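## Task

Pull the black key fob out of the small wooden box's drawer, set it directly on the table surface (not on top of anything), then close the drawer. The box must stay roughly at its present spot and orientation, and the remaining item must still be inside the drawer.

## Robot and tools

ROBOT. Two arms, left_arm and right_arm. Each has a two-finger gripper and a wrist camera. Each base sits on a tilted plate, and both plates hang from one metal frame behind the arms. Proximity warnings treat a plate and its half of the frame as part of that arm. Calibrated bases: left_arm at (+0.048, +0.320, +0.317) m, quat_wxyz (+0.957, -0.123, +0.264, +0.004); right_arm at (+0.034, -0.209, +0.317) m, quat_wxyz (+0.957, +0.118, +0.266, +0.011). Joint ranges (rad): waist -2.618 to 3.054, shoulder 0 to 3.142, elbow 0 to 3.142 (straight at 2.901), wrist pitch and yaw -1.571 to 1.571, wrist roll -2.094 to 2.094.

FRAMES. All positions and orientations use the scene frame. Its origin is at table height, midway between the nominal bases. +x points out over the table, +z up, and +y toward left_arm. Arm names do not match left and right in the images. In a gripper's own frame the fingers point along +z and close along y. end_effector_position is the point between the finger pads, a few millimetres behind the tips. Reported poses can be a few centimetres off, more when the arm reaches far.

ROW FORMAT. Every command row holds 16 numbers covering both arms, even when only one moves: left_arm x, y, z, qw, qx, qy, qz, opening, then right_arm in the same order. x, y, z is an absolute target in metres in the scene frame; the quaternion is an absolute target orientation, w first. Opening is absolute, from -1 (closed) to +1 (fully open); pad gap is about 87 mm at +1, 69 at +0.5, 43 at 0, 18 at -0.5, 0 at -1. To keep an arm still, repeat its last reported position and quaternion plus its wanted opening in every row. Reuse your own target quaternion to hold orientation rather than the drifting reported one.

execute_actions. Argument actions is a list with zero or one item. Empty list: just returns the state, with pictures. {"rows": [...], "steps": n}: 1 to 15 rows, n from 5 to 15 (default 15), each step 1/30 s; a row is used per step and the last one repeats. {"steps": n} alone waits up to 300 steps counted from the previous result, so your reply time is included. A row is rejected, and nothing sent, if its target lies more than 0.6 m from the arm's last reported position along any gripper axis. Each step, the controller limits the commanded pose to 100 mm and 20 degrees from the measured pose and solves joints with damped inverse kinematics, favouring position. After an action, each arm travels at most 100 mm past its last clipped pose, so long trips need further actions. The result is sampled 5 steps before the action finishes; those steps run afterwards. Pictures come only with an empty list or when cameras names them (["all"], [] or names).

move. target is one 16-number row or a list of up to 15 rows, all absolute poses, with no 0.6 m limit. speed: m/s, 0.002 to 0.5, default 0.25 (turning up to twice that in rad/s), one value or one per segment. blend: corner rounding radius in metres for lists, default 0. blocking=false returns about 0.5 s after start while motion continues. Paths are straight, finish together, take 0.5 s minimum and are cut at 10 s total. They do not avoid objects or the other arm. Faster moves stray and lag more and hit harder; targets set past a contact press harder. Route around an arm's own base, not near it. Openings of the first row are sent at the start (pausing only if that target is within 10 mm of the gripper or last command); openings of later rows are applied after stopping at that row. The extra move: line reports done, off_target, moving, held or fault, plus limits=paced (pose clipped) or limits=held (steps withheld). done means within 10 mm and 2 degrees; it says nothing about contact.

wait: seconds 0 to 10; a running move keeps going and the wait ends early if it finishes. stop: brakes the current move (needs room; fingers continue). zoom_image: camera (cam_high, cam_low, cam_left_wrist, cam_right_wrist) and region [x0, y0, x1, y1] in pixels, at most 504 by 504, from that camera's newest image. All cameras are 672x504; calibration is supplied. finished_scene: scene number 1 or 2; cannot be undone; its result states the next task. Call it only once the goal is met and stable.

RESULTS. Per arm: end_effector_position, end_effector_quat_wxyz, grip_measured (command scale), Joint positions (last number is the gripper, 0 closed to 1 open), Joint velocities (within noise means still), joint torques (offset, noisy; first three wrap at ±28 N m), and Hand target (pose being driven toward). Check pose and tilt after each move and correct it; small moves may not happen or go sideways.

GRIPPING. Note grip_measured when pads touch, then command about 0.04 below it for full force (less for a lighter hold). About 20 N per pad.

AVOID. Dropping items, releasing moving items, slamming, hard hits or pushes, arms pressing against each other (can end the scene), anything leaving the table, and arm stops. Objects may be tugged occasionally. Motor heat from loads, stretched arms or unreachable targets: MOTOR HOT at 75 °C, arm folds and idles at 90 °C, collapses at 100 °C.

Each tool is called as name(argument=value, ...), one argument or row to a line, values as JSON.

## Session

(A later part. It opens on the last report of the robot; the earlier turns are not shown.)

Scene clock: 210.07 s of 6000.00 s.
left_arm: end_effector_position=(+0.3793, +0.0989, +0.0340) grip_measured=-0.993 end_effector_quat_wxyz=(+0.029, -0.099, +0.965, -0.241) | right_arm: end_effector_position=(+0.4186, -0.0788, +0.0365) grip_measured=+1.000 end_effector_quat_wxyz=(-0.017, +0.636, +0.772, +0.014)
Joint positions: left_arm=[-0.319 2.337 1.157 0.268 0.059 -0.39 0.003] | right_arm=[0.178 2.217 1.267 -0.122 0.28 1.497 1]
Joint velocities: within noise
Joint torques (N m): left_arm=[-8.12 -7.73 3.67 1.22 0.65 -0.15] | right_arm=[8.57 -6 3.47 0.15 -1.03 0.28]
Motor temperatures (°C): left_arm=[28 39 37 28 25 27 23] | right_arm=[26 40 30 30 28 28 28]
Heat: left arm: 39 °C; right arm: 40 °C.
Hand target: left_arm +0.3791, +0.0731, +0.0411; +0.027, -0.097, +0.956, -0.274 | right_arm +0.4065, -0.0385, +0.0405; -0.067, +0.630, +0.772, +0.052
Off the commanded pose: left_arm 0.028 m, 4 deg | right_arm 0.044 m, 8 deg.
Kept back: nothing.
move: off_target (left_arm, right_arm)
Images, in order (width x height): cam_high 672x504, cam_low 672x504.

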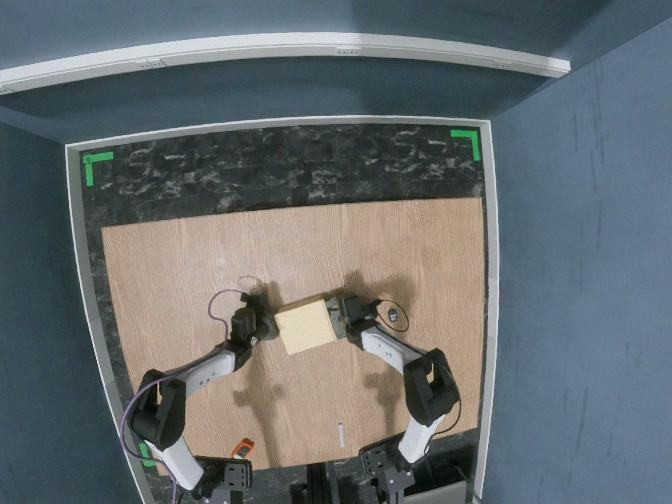

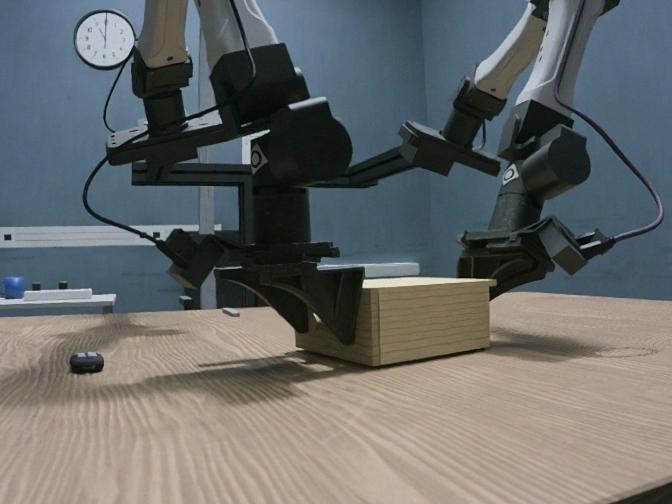

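move(
  target=[0.38,0.072,0.04,0.0281,-0.098,0.9563,-0.2742,-1,0.404,-0.031,0.038,-0.0675,0.6303,0.7714,0.0552,1],
  speed=0.05,
  cameras=["cam_high","cam_low"],
)

zoom_image(
  camera="cam_high",
  region=[250, 250, 430, 385],
)

zoom_image(
  camera="cam_low",
  region=[260, 240, 520, 390],
)

Scene clock: 211.00 s of 6000.00 s.
left_arm: end_effector_position=(+0.3792, +0.0990, +0.0339) grip_measured=-0.993 end_effector_quat_wxyz=(+0.028, -0.099, +0.965, -0.240) | right_arm: end_effector_position=(+0.4190, -0.0785, +0.0367) grip_measured=+1.000 end_effector_quat_wxyz=(-0.014, +0.636, +0.771, +0.012)
Joint positions: left_arm=[-0.319 2.337 1.157 0.267 0.059 -0.39 0.003] | right_arm=[0.182 2.217 1.267 -0.122 0.29 1.5 1]
Joint velocities: within noise
Joint torques (N m): left_arm=[-8.12 -7.76 3.63 1.23 0.65 -0.14] | right_arm=[9.46 -6.01 2.32 0.23 -1.08 0.32]
Motor temperatures (°C): left_arm=[28 40 37 28 25 27 23] | right_arm=[26 40 30 30 28 28 28]
Heat: left arm: 40 °C; right arm: 40 °C.
Hand target: left_arm +0.3790, +0.0731, +0.0411; +0.027, -0.097, +0.956, -0.274 | right_arm +0.4025, -0.0342, +0.0409; -0.068, +0.630, +0.772, +0.052
Off the commanded pose: left_arm 0.028 m, 4 deg | right_arm 0.050 m, 8 deg.
Kept back: nothing.
move: off_target (left_arm, right_arm)
Images, in order (width x height): cam_high 672x504, cam_low 672x504.

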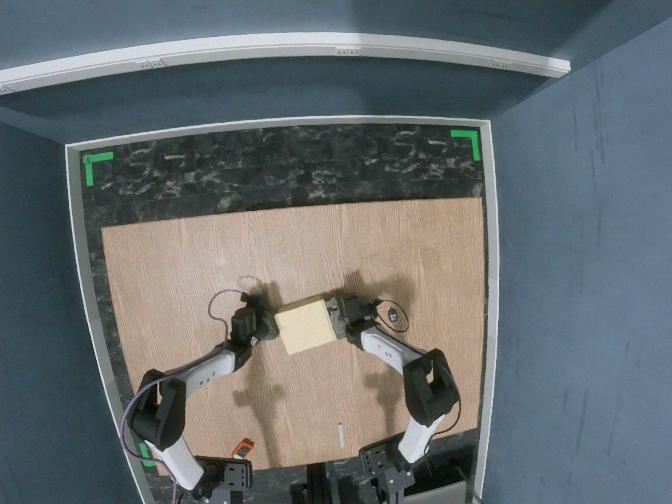

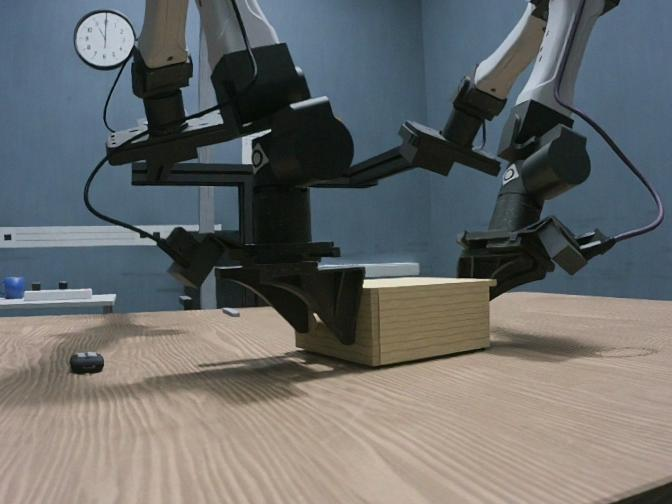

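Scaled by 2.800 from the camera's 672x504 image, which has a finer 960x720 frame.

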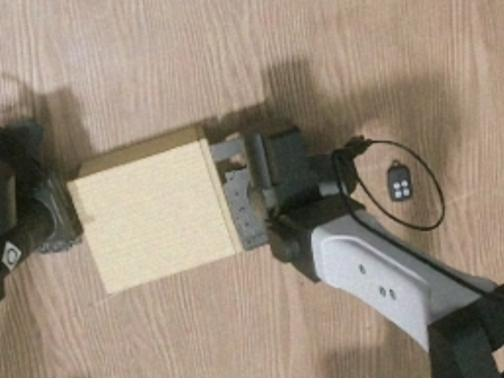

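Scaled by 1.938 from the camera's 672x504 image, which has a finer 960x720 frame.

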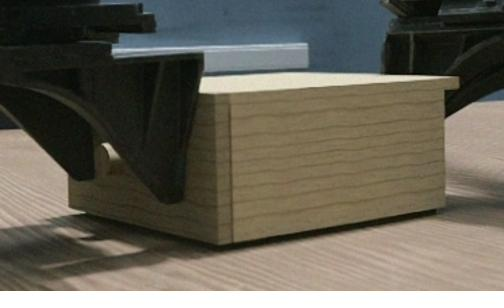

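move(
  target=[
    [0.38,0.098,0.038,0.0281,-0.098,0.9563,-0.2742,-1,0.415,-0.085,0.038,-0.0675,0.6303,0.7714,0.0552,1],
    [0.385,0.14,0.045,0.0281,-0.098,0.9563,-0.2742,-1,0.415,-0.092,0.038,-0.0675,0.6303,0.7714,0.0552,1],
    [0.437,0.145,0.042,0.0281,-0.098,0.9563,-0.2742,-1,0.415,-0.092,0.038,-0.0675,0.6303,0.7714,0.0552,1],
  ],
  speed=[0.05,0.08,0.1],
  blend=0.01,
  cameras=["cam_high","cam_low"],
)

zoom_image(
  camera="cam_high",
  region=[250, 250, 430, 385],
)

zoom_image(
  camera="cam_low",
  region=[260, 240, 520, 390],
)

Scene clock: 214.90 s of 6000.00 s.
left_arm: end_effector_position=(+0.4425, +0.1427, +0.0467) grip_measured=-0.993 end_effector_quat_wxyz=(+0.039, -0.099, +0.956, -0.272) | right_arm: end_effector_position=(+0.4132, -0.0870, +0.0342) grip_measured=+1.000 end_effector_quat_wxyz=(-0.067, +0.630, +0.772, +0.053)
Joint positions: left_arm=[-0.185 2.28 1.319 0.07 0.2 -0.286 0.003] | right_arm=[0.102 2.217 1.258 -0.118 0.117 1.422 1]
Joint velocities: within noise
Joint torques (N m): left_arm=[-3.23 -9.42 3.41 0.8 0.43 0.28] | right_arm=[2.84 -9.94 1.95 0 -0.11 -0.27]
Motor temperatures (°C): left_arm=[28 42 37 28 25 27 23] | right_arm=[27 41 30 29 28 28 28]
Heat: left arm: 42 °C; right arm: 41 °C.
Hand target: left_arm +0.4371, +0.1450, +0.0421; +0.028, -0.098, +0.956, -0.274 | right_arm +0.4150, -0.0920, +0.0379; -0.067, +0.630, +0.771, +0.055
Off the commanded pose: left_arm 0.008 m, 1 deg | right_arm 0.007 m, 0 deg.
Kept back: nothing.
move: done
Images, in order (width x height): cam_high 672x504, cam_low 672x504.

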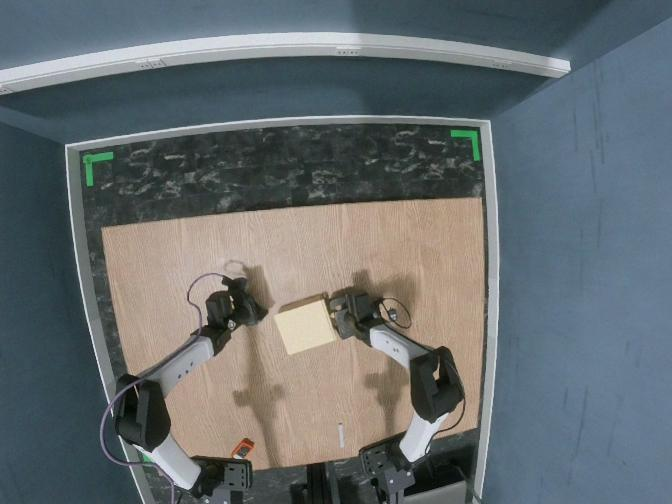

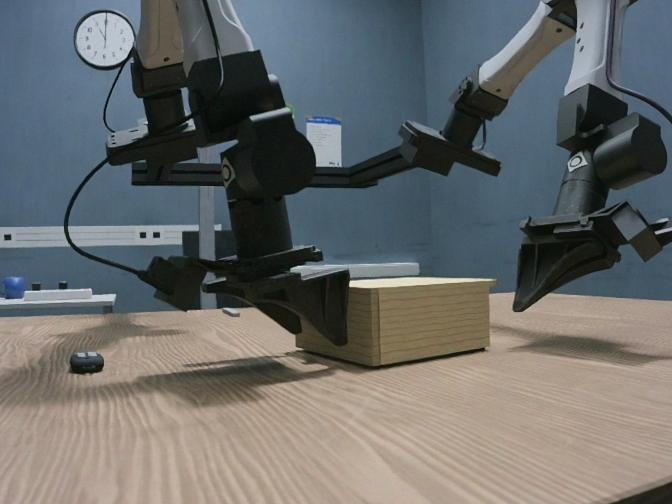

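Scaled by 2.800 from the camera's 672x504 image, which has a finer 960x720 frame.

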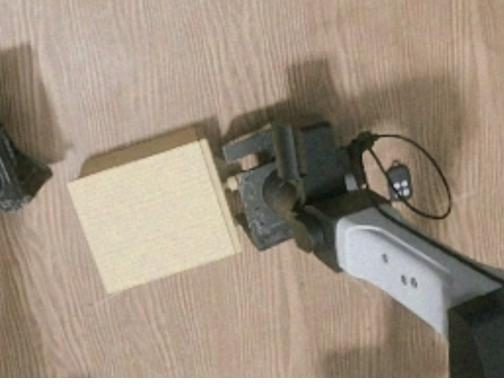

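Scaled by 1.938 from the camera's 672x504 image, which has a finer 960x720 frame.

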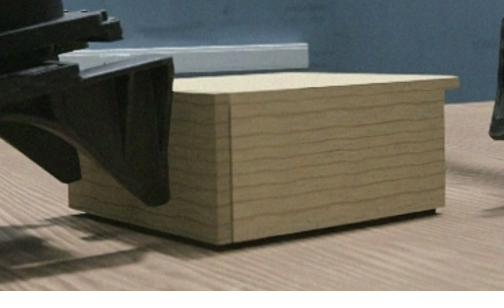

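move(
  target=[
    [0.437,0.125,0.036,0.0281,-0.098,0.9563,-0.2742,-1,0.415,-0.103,0.040,-0.0592,0.7315,0.6762,0.064,1],
    [0.434,0.108,0.036,0.0281,-0.098,0.9563,-0.2742,-1,0.415,-0.088,0.040,-0.0592,0.7315,0.6762,0.064,1],
  ],
  speed=[0.1,0.04],
  cameras=["cam_high","cam_low"],
)

zoom_image(
  camera="cam_high",
  region=[250, 250, 430, 385],
)

Scene clock: 219.97 s of 6000.00 s.
left_arm: end_effector_position=(+0.4335, +0.1097, +0.0425) grip_measured=-0.993 end_effector_quat_wxyz=(+0.026, -0.095, +0.954, -0.282) | right_arm: end_effector_position=(+0.3975, -0.0977, +0.0273) grip_measured=+1.000 end_effector_quat_wxyz=(-0.067, +0.729, +0.680, +0.037)
Joint positions: left_arm=[-0.246 2.339 1.358 0.076 0.188 -0.331 0.003] | right_arm=[0.08 2.2 1.135 -0.01 0.125 1.673 1]
Joint velocities: within noise
Joint torques (N m): left_arm=[-5.08 -8.91 3.89 1.08 0.11 0.14] | right_arm=[5.55 -10.62 2.07 0.2 -0.15 0.08]
Motor temperatures (°C): left_arm=[28 44 37 28 25 27 23] | right_arm=[27 42 30 29 28 28 28]
Heat: left arm: 44 °C; right arm: 42 °C.
Hand target: left_arm +0.4339, +0.1081, +0.0361; +0.028, -0.098, +0.956, -0.274 | right_arm +0.4146, -0.0880, +0.0401; -0.060, +0.731, +0.676, +0.064
Off the commanded pose: left_arm 0.007 m, 1 deg | right_arm 0.024 m, 3 deg.
Kept back: nothing.
move: off_target (right_arm)
Images, in order (width x height): cam_high 672x504, cam_low 672x504.

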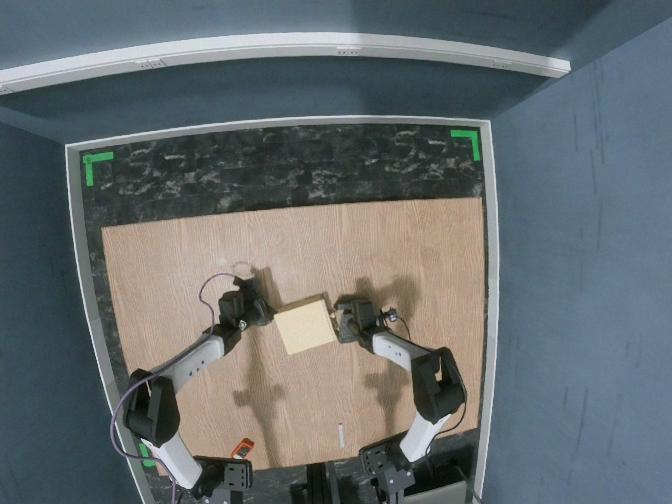

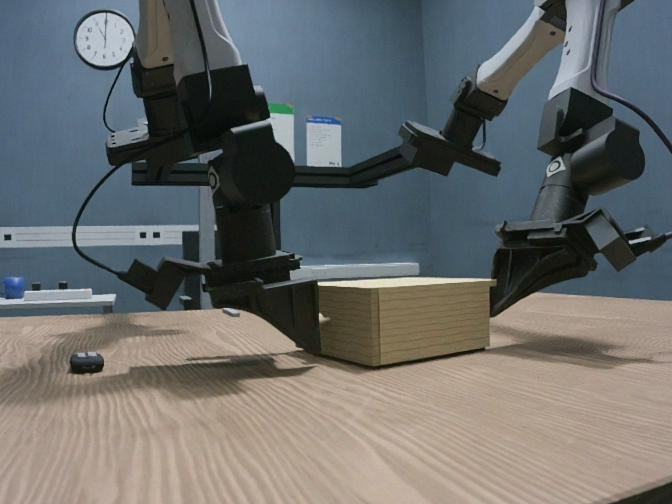

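Scaled by 2.800 from the camera's 672x504 image, which has a finer 960x720 frame.

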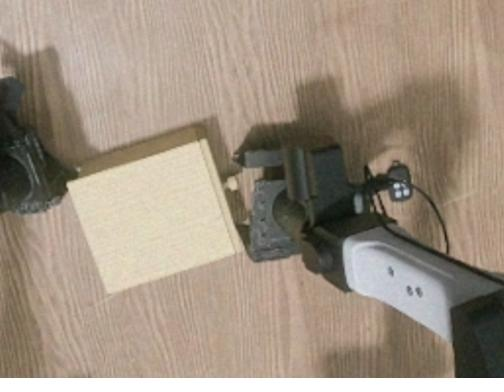

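move(
  target=[
    [0.434,0.1,0.034,0.0281,-0.098,0.9563,-0.2742,-1,0.425,-0.083,0.048,-0.0592,0.7315,0.6762,0.064,1],
    [0.434,0.09,0.034,0.0281,-0.098,0.9563,-0.2742,-1,0.425,-0.07,0.048,-0.0592,0.7315,0.6762,0.064,1],
  ],
  speed=[0.04,0.04],
  blend=0.005,
  cameras=["cam_high","cam_low"],
)

zoom_image(
  camera="cam_high",
  region=[250, 250, 430, 385],
)

Scene clock: 221.33 s of 6000.00 s.
left_arm: end_effector_position=(+0.4370, +0.1050, +0.0346) grip_measured=-0.993 end_effector_quat_wxyz=(+0.031, -0.099, +0.959, -0.262) | right_arm: end_effector_position=(+0.4079, -0.0893, +0.0314) grip_measured=+1.000 end_effector_quat_wxyz=(-0.050, +0.729, +0.682, +0.029)
Joint positions: left_arm=[-0.264 2.368 1.39 0.079 0.134 -0.349 0.003] | right_arm=[0.12 2.2 1.172 -0.043 0.181 1.706 1]
Joint velocities: within noise
Joint torques (N m): left_arm=[-6.93 -8.77 3.99 1.12 0.38 -0.01] | right_arm=[6.63 -10.58 3.48 0.05 -0.48 0.12]
Motor temperatures (°C): left_arm=[28 44 37 28 25 27 23] | right_arm=[27 42 30 29 28 28 28]
Heat: left arm: 44 °C; right arm: 42 °C.
Hand target: left_arm +0.4335, +0.0903, +0.0344; +0.028, -0.098, +0.956, -0.274 | right_arm +0.4244, -0.0704, +0.0482; -0.060, +0.731, +0.677, +0.064
Off the commanded pose: left_arm 0.015 m, 1 deg | right_arm 0.031 m, 4 deg.
Kept back: nothing.
move: off_target (left_arm, right_arm)
Images, in order (width x height): cam_high 672x504, cam_low 672x504.

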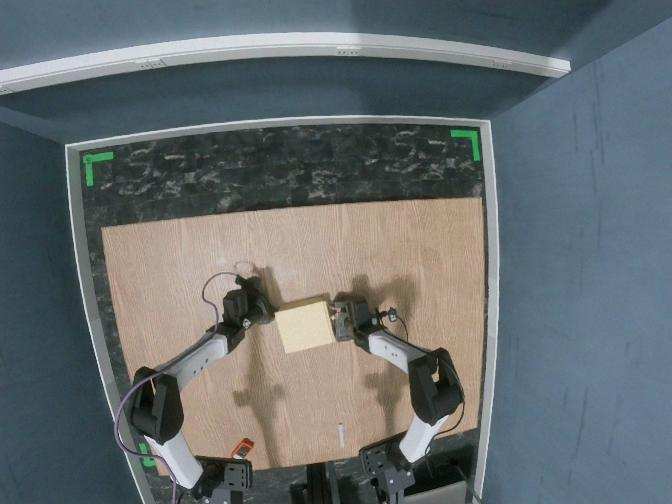

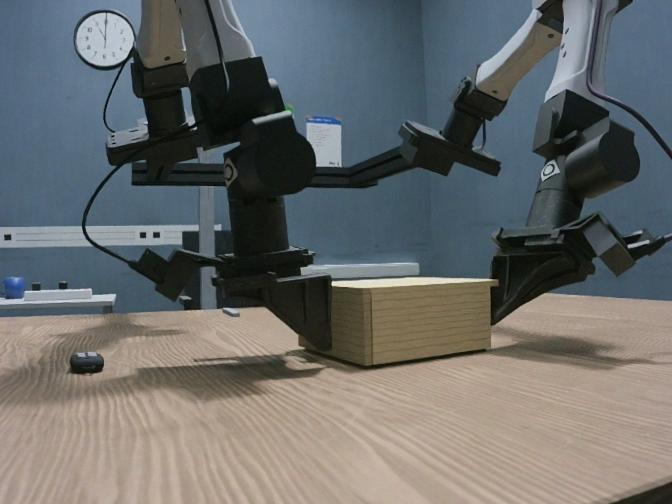

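Scaled by 2.800 from the camera's 672x504 image, which has a finer 960x720 frame.

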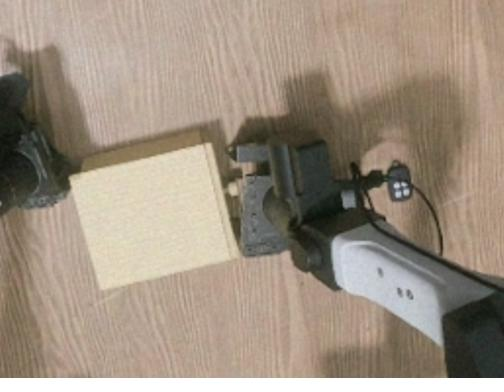

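move(
  target=[
    [0.434,0.08,0.034,0.0281,-0.098,0.9563,-0.2742,-1,0.425,-0.06,0.048,-0.0592,0.7315,0.6762,0.064,1],
  ],
  speed=[0.04],
  cameras=["cam_high","cam_low"],
)

zoom_image(
  camera="cam_high",
  region=[250, 250, 430, 385],
)

Scene clock: 222.30 s of 6000.00 s.
left_arm: end_effector_position=(+0.4408, +0.0985, +0.0337) grip_measured=-0.993 end_effector_quat_wxyz=(+0.036, -0.101, +0.960, -0.257) | right_arm: end_effector_position=(+0.4069, -0.0833, +0.0336) grip_measured=+1.000 end_effector_quat_wxyz=(-0.048, +0.728, +0.683, +0.023)
Joint positions: left_arm=[-0.28 2.381 1.41 0.082 0.112 -0.364 0.003] | right_arm=[0.141 2.2 1.178 -0.059 0.201 1.723 1]
Joint velocities: within noise
Joint torques (N m): left_arm=[-7.45 -8.73 3.93 1.11 0.45 -0.01] | right_arm=[7.04 -9.7 3.92 0.12 -0.56 0.23]
Motor temperatures (°C): left_arm=[28 44 37 28 25 27 23] | right_arm=[27 42 30 29 28 28 28]
Heat: left arm: 44 °C; right arm: 42 °C.
Hand target: left_arm +0.4336, +0.0806, +0.0345; +0.028, -0.098, +0.956, -0.274 | right_arm +0.4243, -0.0606, +0.0488; -0.060, +0.731, +0.677, +0.064
Off the commanded pose: left_arm 0.020 m, 2 deg | right_arm 0.033 m, 5 deg.
Kept back: nothing.
move: off_target (left_arm, right_arm)
Images, in order (width x height): cam_high 672x504, cam_low 672x504.

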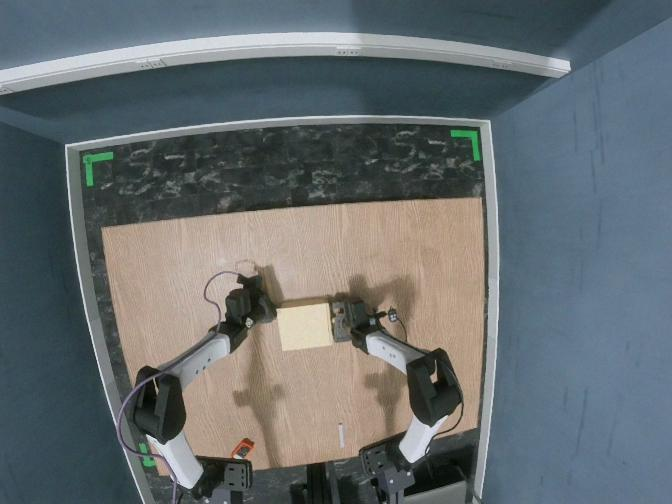

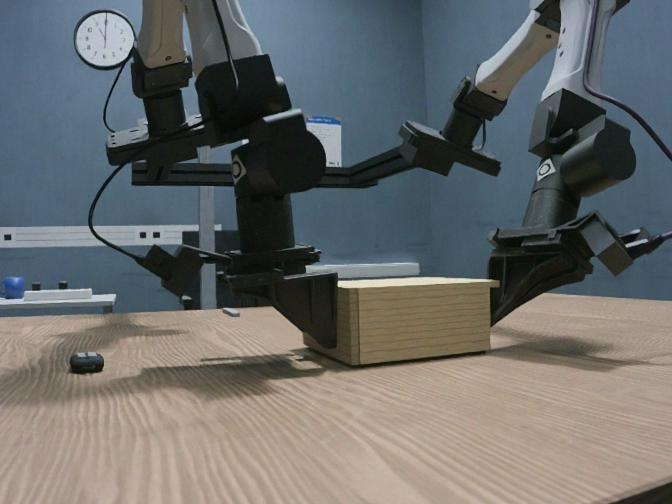

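Scaled by 2.800 from the camera's 672x504 image, which has a finer 960x720 frame.

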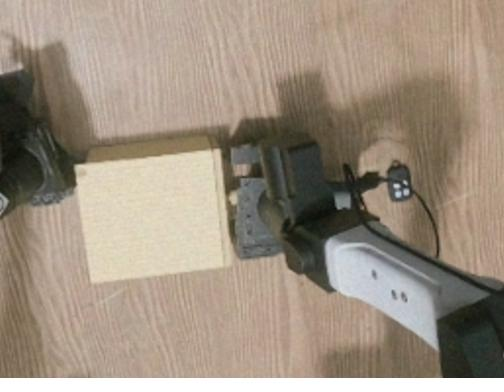

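move(
  target=[
    [0.434,0.074,0.034,0.0281,-0.098,0.9563,-0.2742,-1,0.427,-0.054,0.048,-0.0592,0.7315,0.6762,0.064,1],
  ],
  speed=[0.04],
  cameras=["cam_high","cam_low"],
)

zoom_image(
  camera="cam_high",
  region=[260, 250, 440, 385],
)

Scene clock: 223.33 s of 6000.00 s.
left_arm: end_effector_position=(+0.4448, +0.0957, +0.0334) grip_measured=-0.993 end_effector_quat_wxyz=(+0.042, -0.104, +0.961, -0.254) | right_arm: end_effector_position=(+0.4078, -0.0817, +0.0350) grip_measured=+1.000 end_effector_quat_wxyz=(-0.046, +0.727, +0.685, +0.017)
Joint positions: left_arm=[-0.288 2.387 1.422 0.085 0.097 -0.372 0.003] | right_arm=[0.151 2.2 1.191 -0.081 0.218 1.731 1]
Joint velocities: within noise
Joint torques (N m): left_arm=[-7.87 -8.59 3.79 1.06 0.52 -0.02] | right_arm=[7.5 -9.01 4.41 0.26 -0.64 0.24]
Motor temperatures (°C): left_arm=[28 44 37 28 25 27 23] | right_arm=[27 42 30 29 28 28 28]
Heat: left arm: 44 °C; right arm: 42 °C.
Hand target: left_arm +0.4335, +0.0748, +0.0347; +0.028, -0.098, +0.956, -0.274 | right_arm +0.4259, -0.0549, +0.0494; -0.060, +0.731, +0.677, +0.063
Off the commanded pose: left_arm 0.024 m, 3 deg | right_arm 0.036 m, 6 deg.
Kept back: nothing.
move: off_target (left_arm, right_arm)
Images, in order (width x height): cam_high 672x504, cam_low 672x504.

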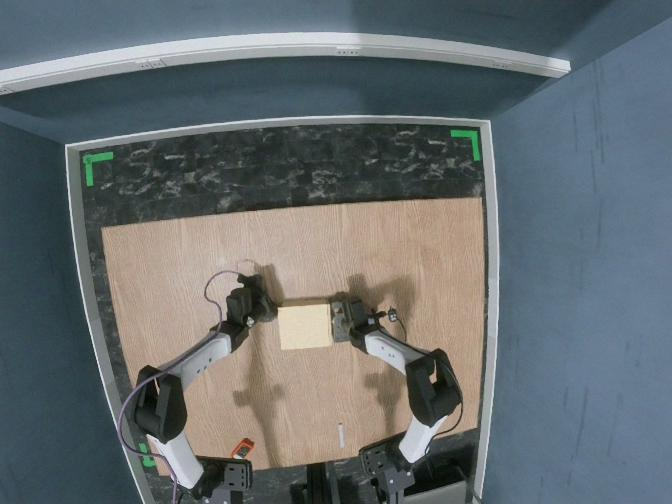

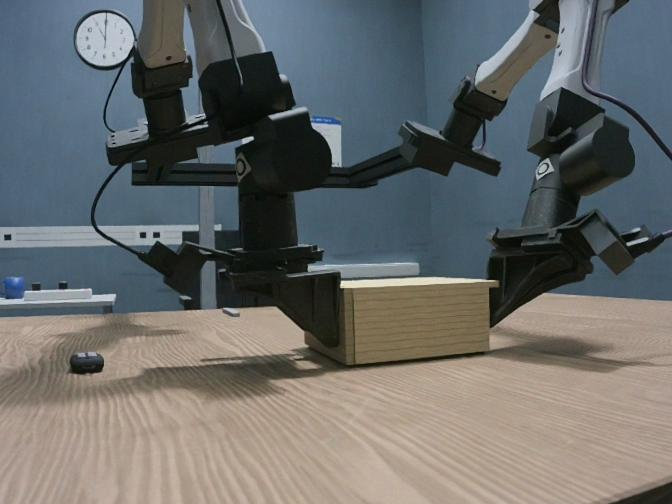

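Scaled by 2.800 from the camera's 672x504 image, which has a finer 960x720 frame.

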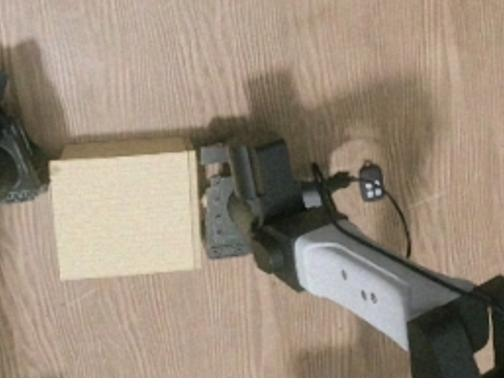

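move(
  target=[
    [0.434,0.070,0.034,0.0281,-0.098,0.9563,-0.2742,-1,0.429,-0.050,0.048,-0.0592,0.7315,0.6762,0.064,1],
    [0.442,0.070,0.034,0.0281,-0.098,0.9563,-0.2742,-1,0.440,-0.050,0.048,-0.0592,0.7315,0.6762,0.064,1],
  ],
  speed=[0.04],
  cameras=["cam_high","cam_low"],
)

zoom_image(
  camera="cam_high",
  region=[260, 250, 440, 385],
)

speed must be one number or one for each of the 2 targets, got a list of 1; nothing of the call was run

Scaled by 2.800 from the camera's 672x504 image, which has a finer 960x720 frame.

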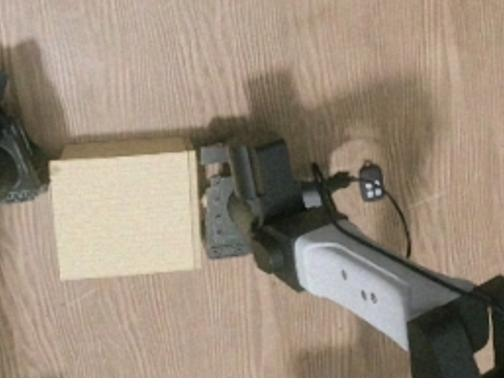

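move(
  target=[
    [0.434,0.070,0.034,0.0281,-0.098,0.9563,-0.2742,-1,0.429,-0.050,0.048,-0.0592,0.7315,0.6762,0.064,1],
    [0.442,0.070,0.034,0.0281,-0.098,0.9563,-0.2742,-1,0.440,-0.050,0.048,-0.0592,0.7315,0.6762,0.064,1],
  ],
  speed=0.04,
  cameras=["cam_high","cam_low"],
)

zoom_image(
  camera="cam_high",
  region=[260, 250, 440, 385],
)

Scene clock: 224.53 s of 6000.00 s.
left_arm: end_effector_position=(+0.4487, +0.0941, +0.0312) grip_measured=-0.993 end_effector_quat_wxyz=(+0.038, -0.104, +0.962, -0.250) | right_arm: end_effector_position=(+0.4271, -0.0827, +0.0394) grip_measured=+1.000 end_effector_quat_wxyz=(-0.035, +0.733, +0.679, +0.017)
Joint positions: left_arm=[-0.29 2.404 1.461 0.054 0.089 -0.374 0.003] | right_arm=[0.155 2.2 1.254 -0.131 0.236 1.747 1]
Joint velocities: within noise
Joint torques (N m): left_arm=[-8.14 -8.84 4.51 1.05 0.57 -0.04] | right_arm=[7.84 -7.99 5.09 0.28 -0.75 0.11]
Motor temperatures (°C): left_arm=[29 45 37 28 25 27 23] | right_arm=[27 42 30 29 28 28 28]
Heat: left arm: 45 °C; right arm: 42 °C.
Hand target: left_arm +0.4414, +0.0709, +0.0347; +0.028, -0.098, +0.956, -0.274 | right_arm +0.4386, -0.0511, +0.0498; -0.060, +0.731, +0.677, +0.063
Off the commanded pose: left_arm 0.025 m, 3 deg | right_arm 0.036 m, 6 deg.
Kept back: nothing.
move: off_target (left_arm, right_arm)
Images, in order (width x height): cam_high 672x504, cam_low 672x504.

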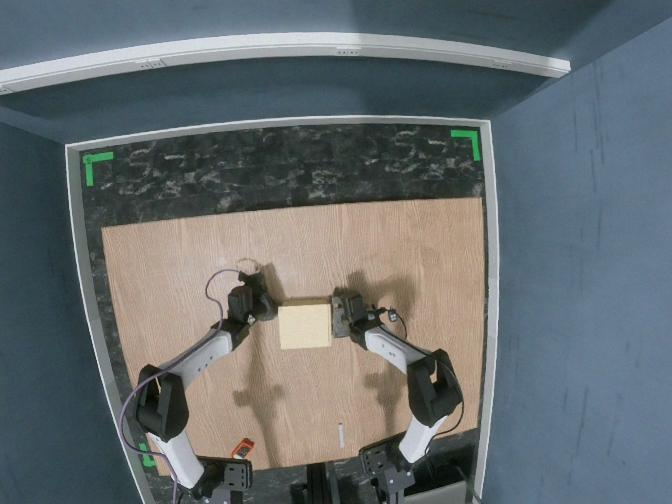

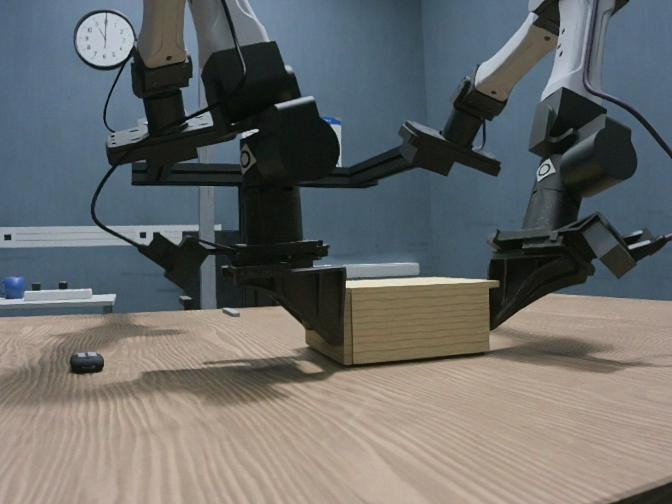

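Scaled by 2.800 from the camera's 672x504 image, which has a finer 960x720 frame.

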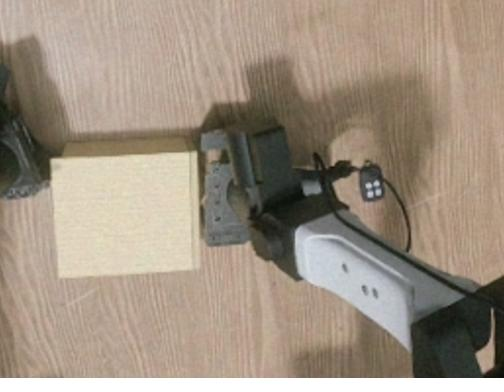

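move(
  target=[
    [0.446,0.096,0.036,0.0281,-0.098,0.9563,-0.2742,-1,0.427,-0.082,0.042,-0.0592,0.7315,0.6762,0.064,1],
    [0.446,0.15,0.05,0.0281,-0.098,0.9563,-0.2742,-1,0.425,-0.13,0.055,-0.0592,0.7315,0.6762,0.064,1],
    [0.40,0.18,0.16,0.0281,-0.098,0.9563,-0.2742,-1,0.40,-0.16,0.17,-0.0592,0.7315,0.6762,0.064,1],
  ],
  speed=[0.03,0.1,0.2],
  blend=0.01,
  cameras=["cam_high","cam_low"],
)

zoom_image(
  camera="cam_high",
  region=[260, 250, 440, 385],
)

zoom_image(
  camera="cam_low",
  region=[260, 240, 520, 390],
)

Scene clock: 227.93 s of 6000.00 s.
left_arm: end_effector_position=(+0.4022, +0.1815, +0.1540) grip_measured=-0.993 end_effector_quat_wxyz=(+0.031, -0.098, +0.957, -0.270) | right_arm: end_effector_position=(+0.3991, -0.1556, +0.1623) grip_measured=+1.000 end_effector_quat_wxyz=(-0.062, +0.731, +0.677, +0.059)
Joint positions: left_arm=[-0.19 1.816 0.978 -0.069 0.196 -0.289 0.003] | right_arm=[0.005 1.648 0.934 -0.314 0.066 1.61 1]
Joint velocities: within noise
Joint torques (N m): left_arm=[-3.66 -10.36 2.88 0.78 0.34 0.12] | right_arm=[1.14 -9.68 3.29 -0.02 -0.12 -0.24]
Motor temperatures (°C): left_arm=[29 47 36 28 25 27 23] | right_arm=[27 43 30 29 28 28 28]
Heat: left arm: 47 °C; right arm: 43 °C.
Hand target: left_arm +0.4002, +0.1800, +0.1599; +0.028, -0.098, +0.956, -0.274 | right_arm +0.3999, -0.1598, +0.1697; -0.059, +0.732, +0.676, +0.064
Off the commanded pose: left_arm 0.007 m, 1 deg | right_arm 0.009 m, 1 deg.
Kept back: nothing.
move: done
Images, in order (width x height): cam_high 672x504, cam_low 672x504.

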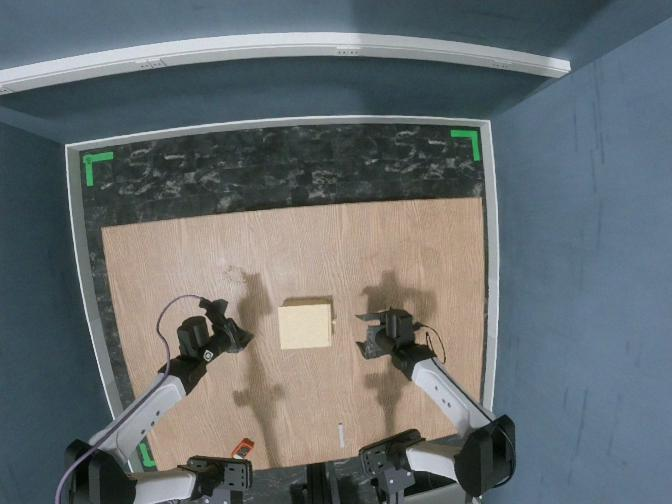

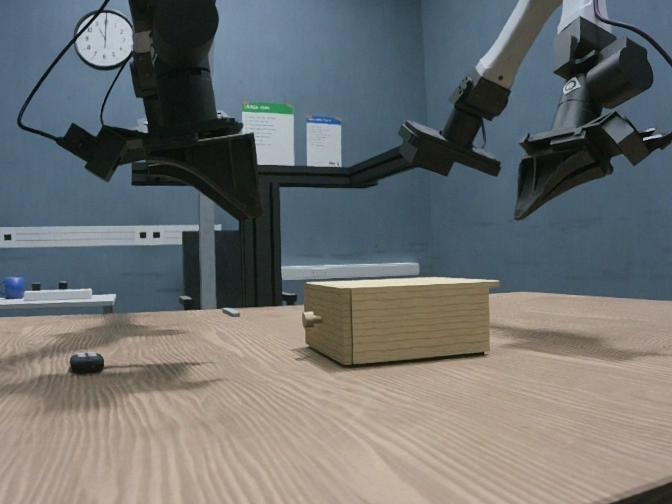

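Scaled by 2.800 from the camera's 672x504 image, which has a finer 960x720 frame.

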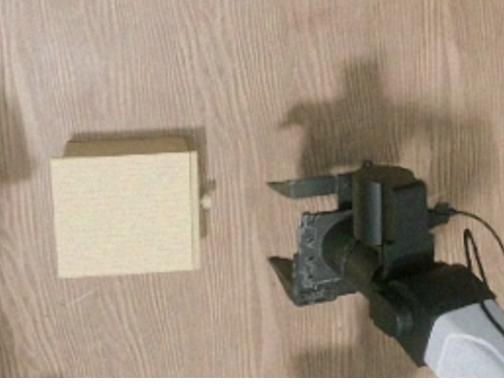

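Scaled by 1.938 from the camera's 672x504 image, which has a finer 960x720 frame.

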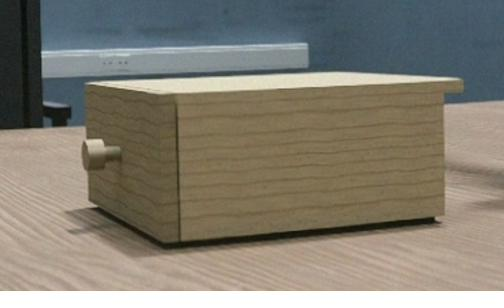

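zoom_image(
  camera="cam_low",
  region=[295, 270, 395, 375],
)

zoom_image(
  camera="cam_high",
  region=[270, 290, 350, 355],
)

Scaled by 4.800 from the camera's 672x504 image, which has a finer 960x720 frame.

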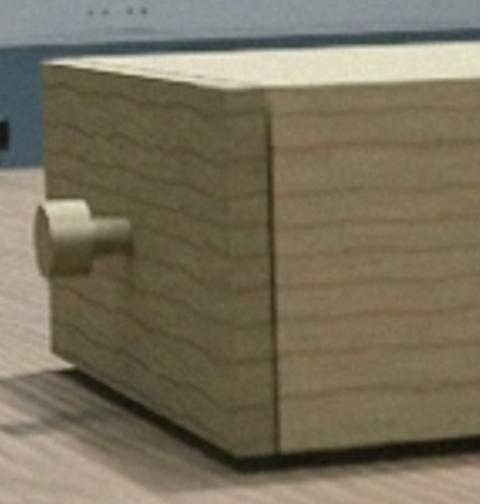

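Scaled by 6.300 from the camera's 672x504 image, which has a finer 960x720 frame.

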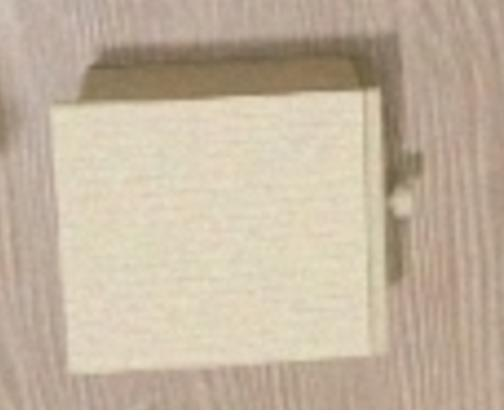

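finished_scene(
  scene=1,
  done=true,
)

The scene is finished: the task was done.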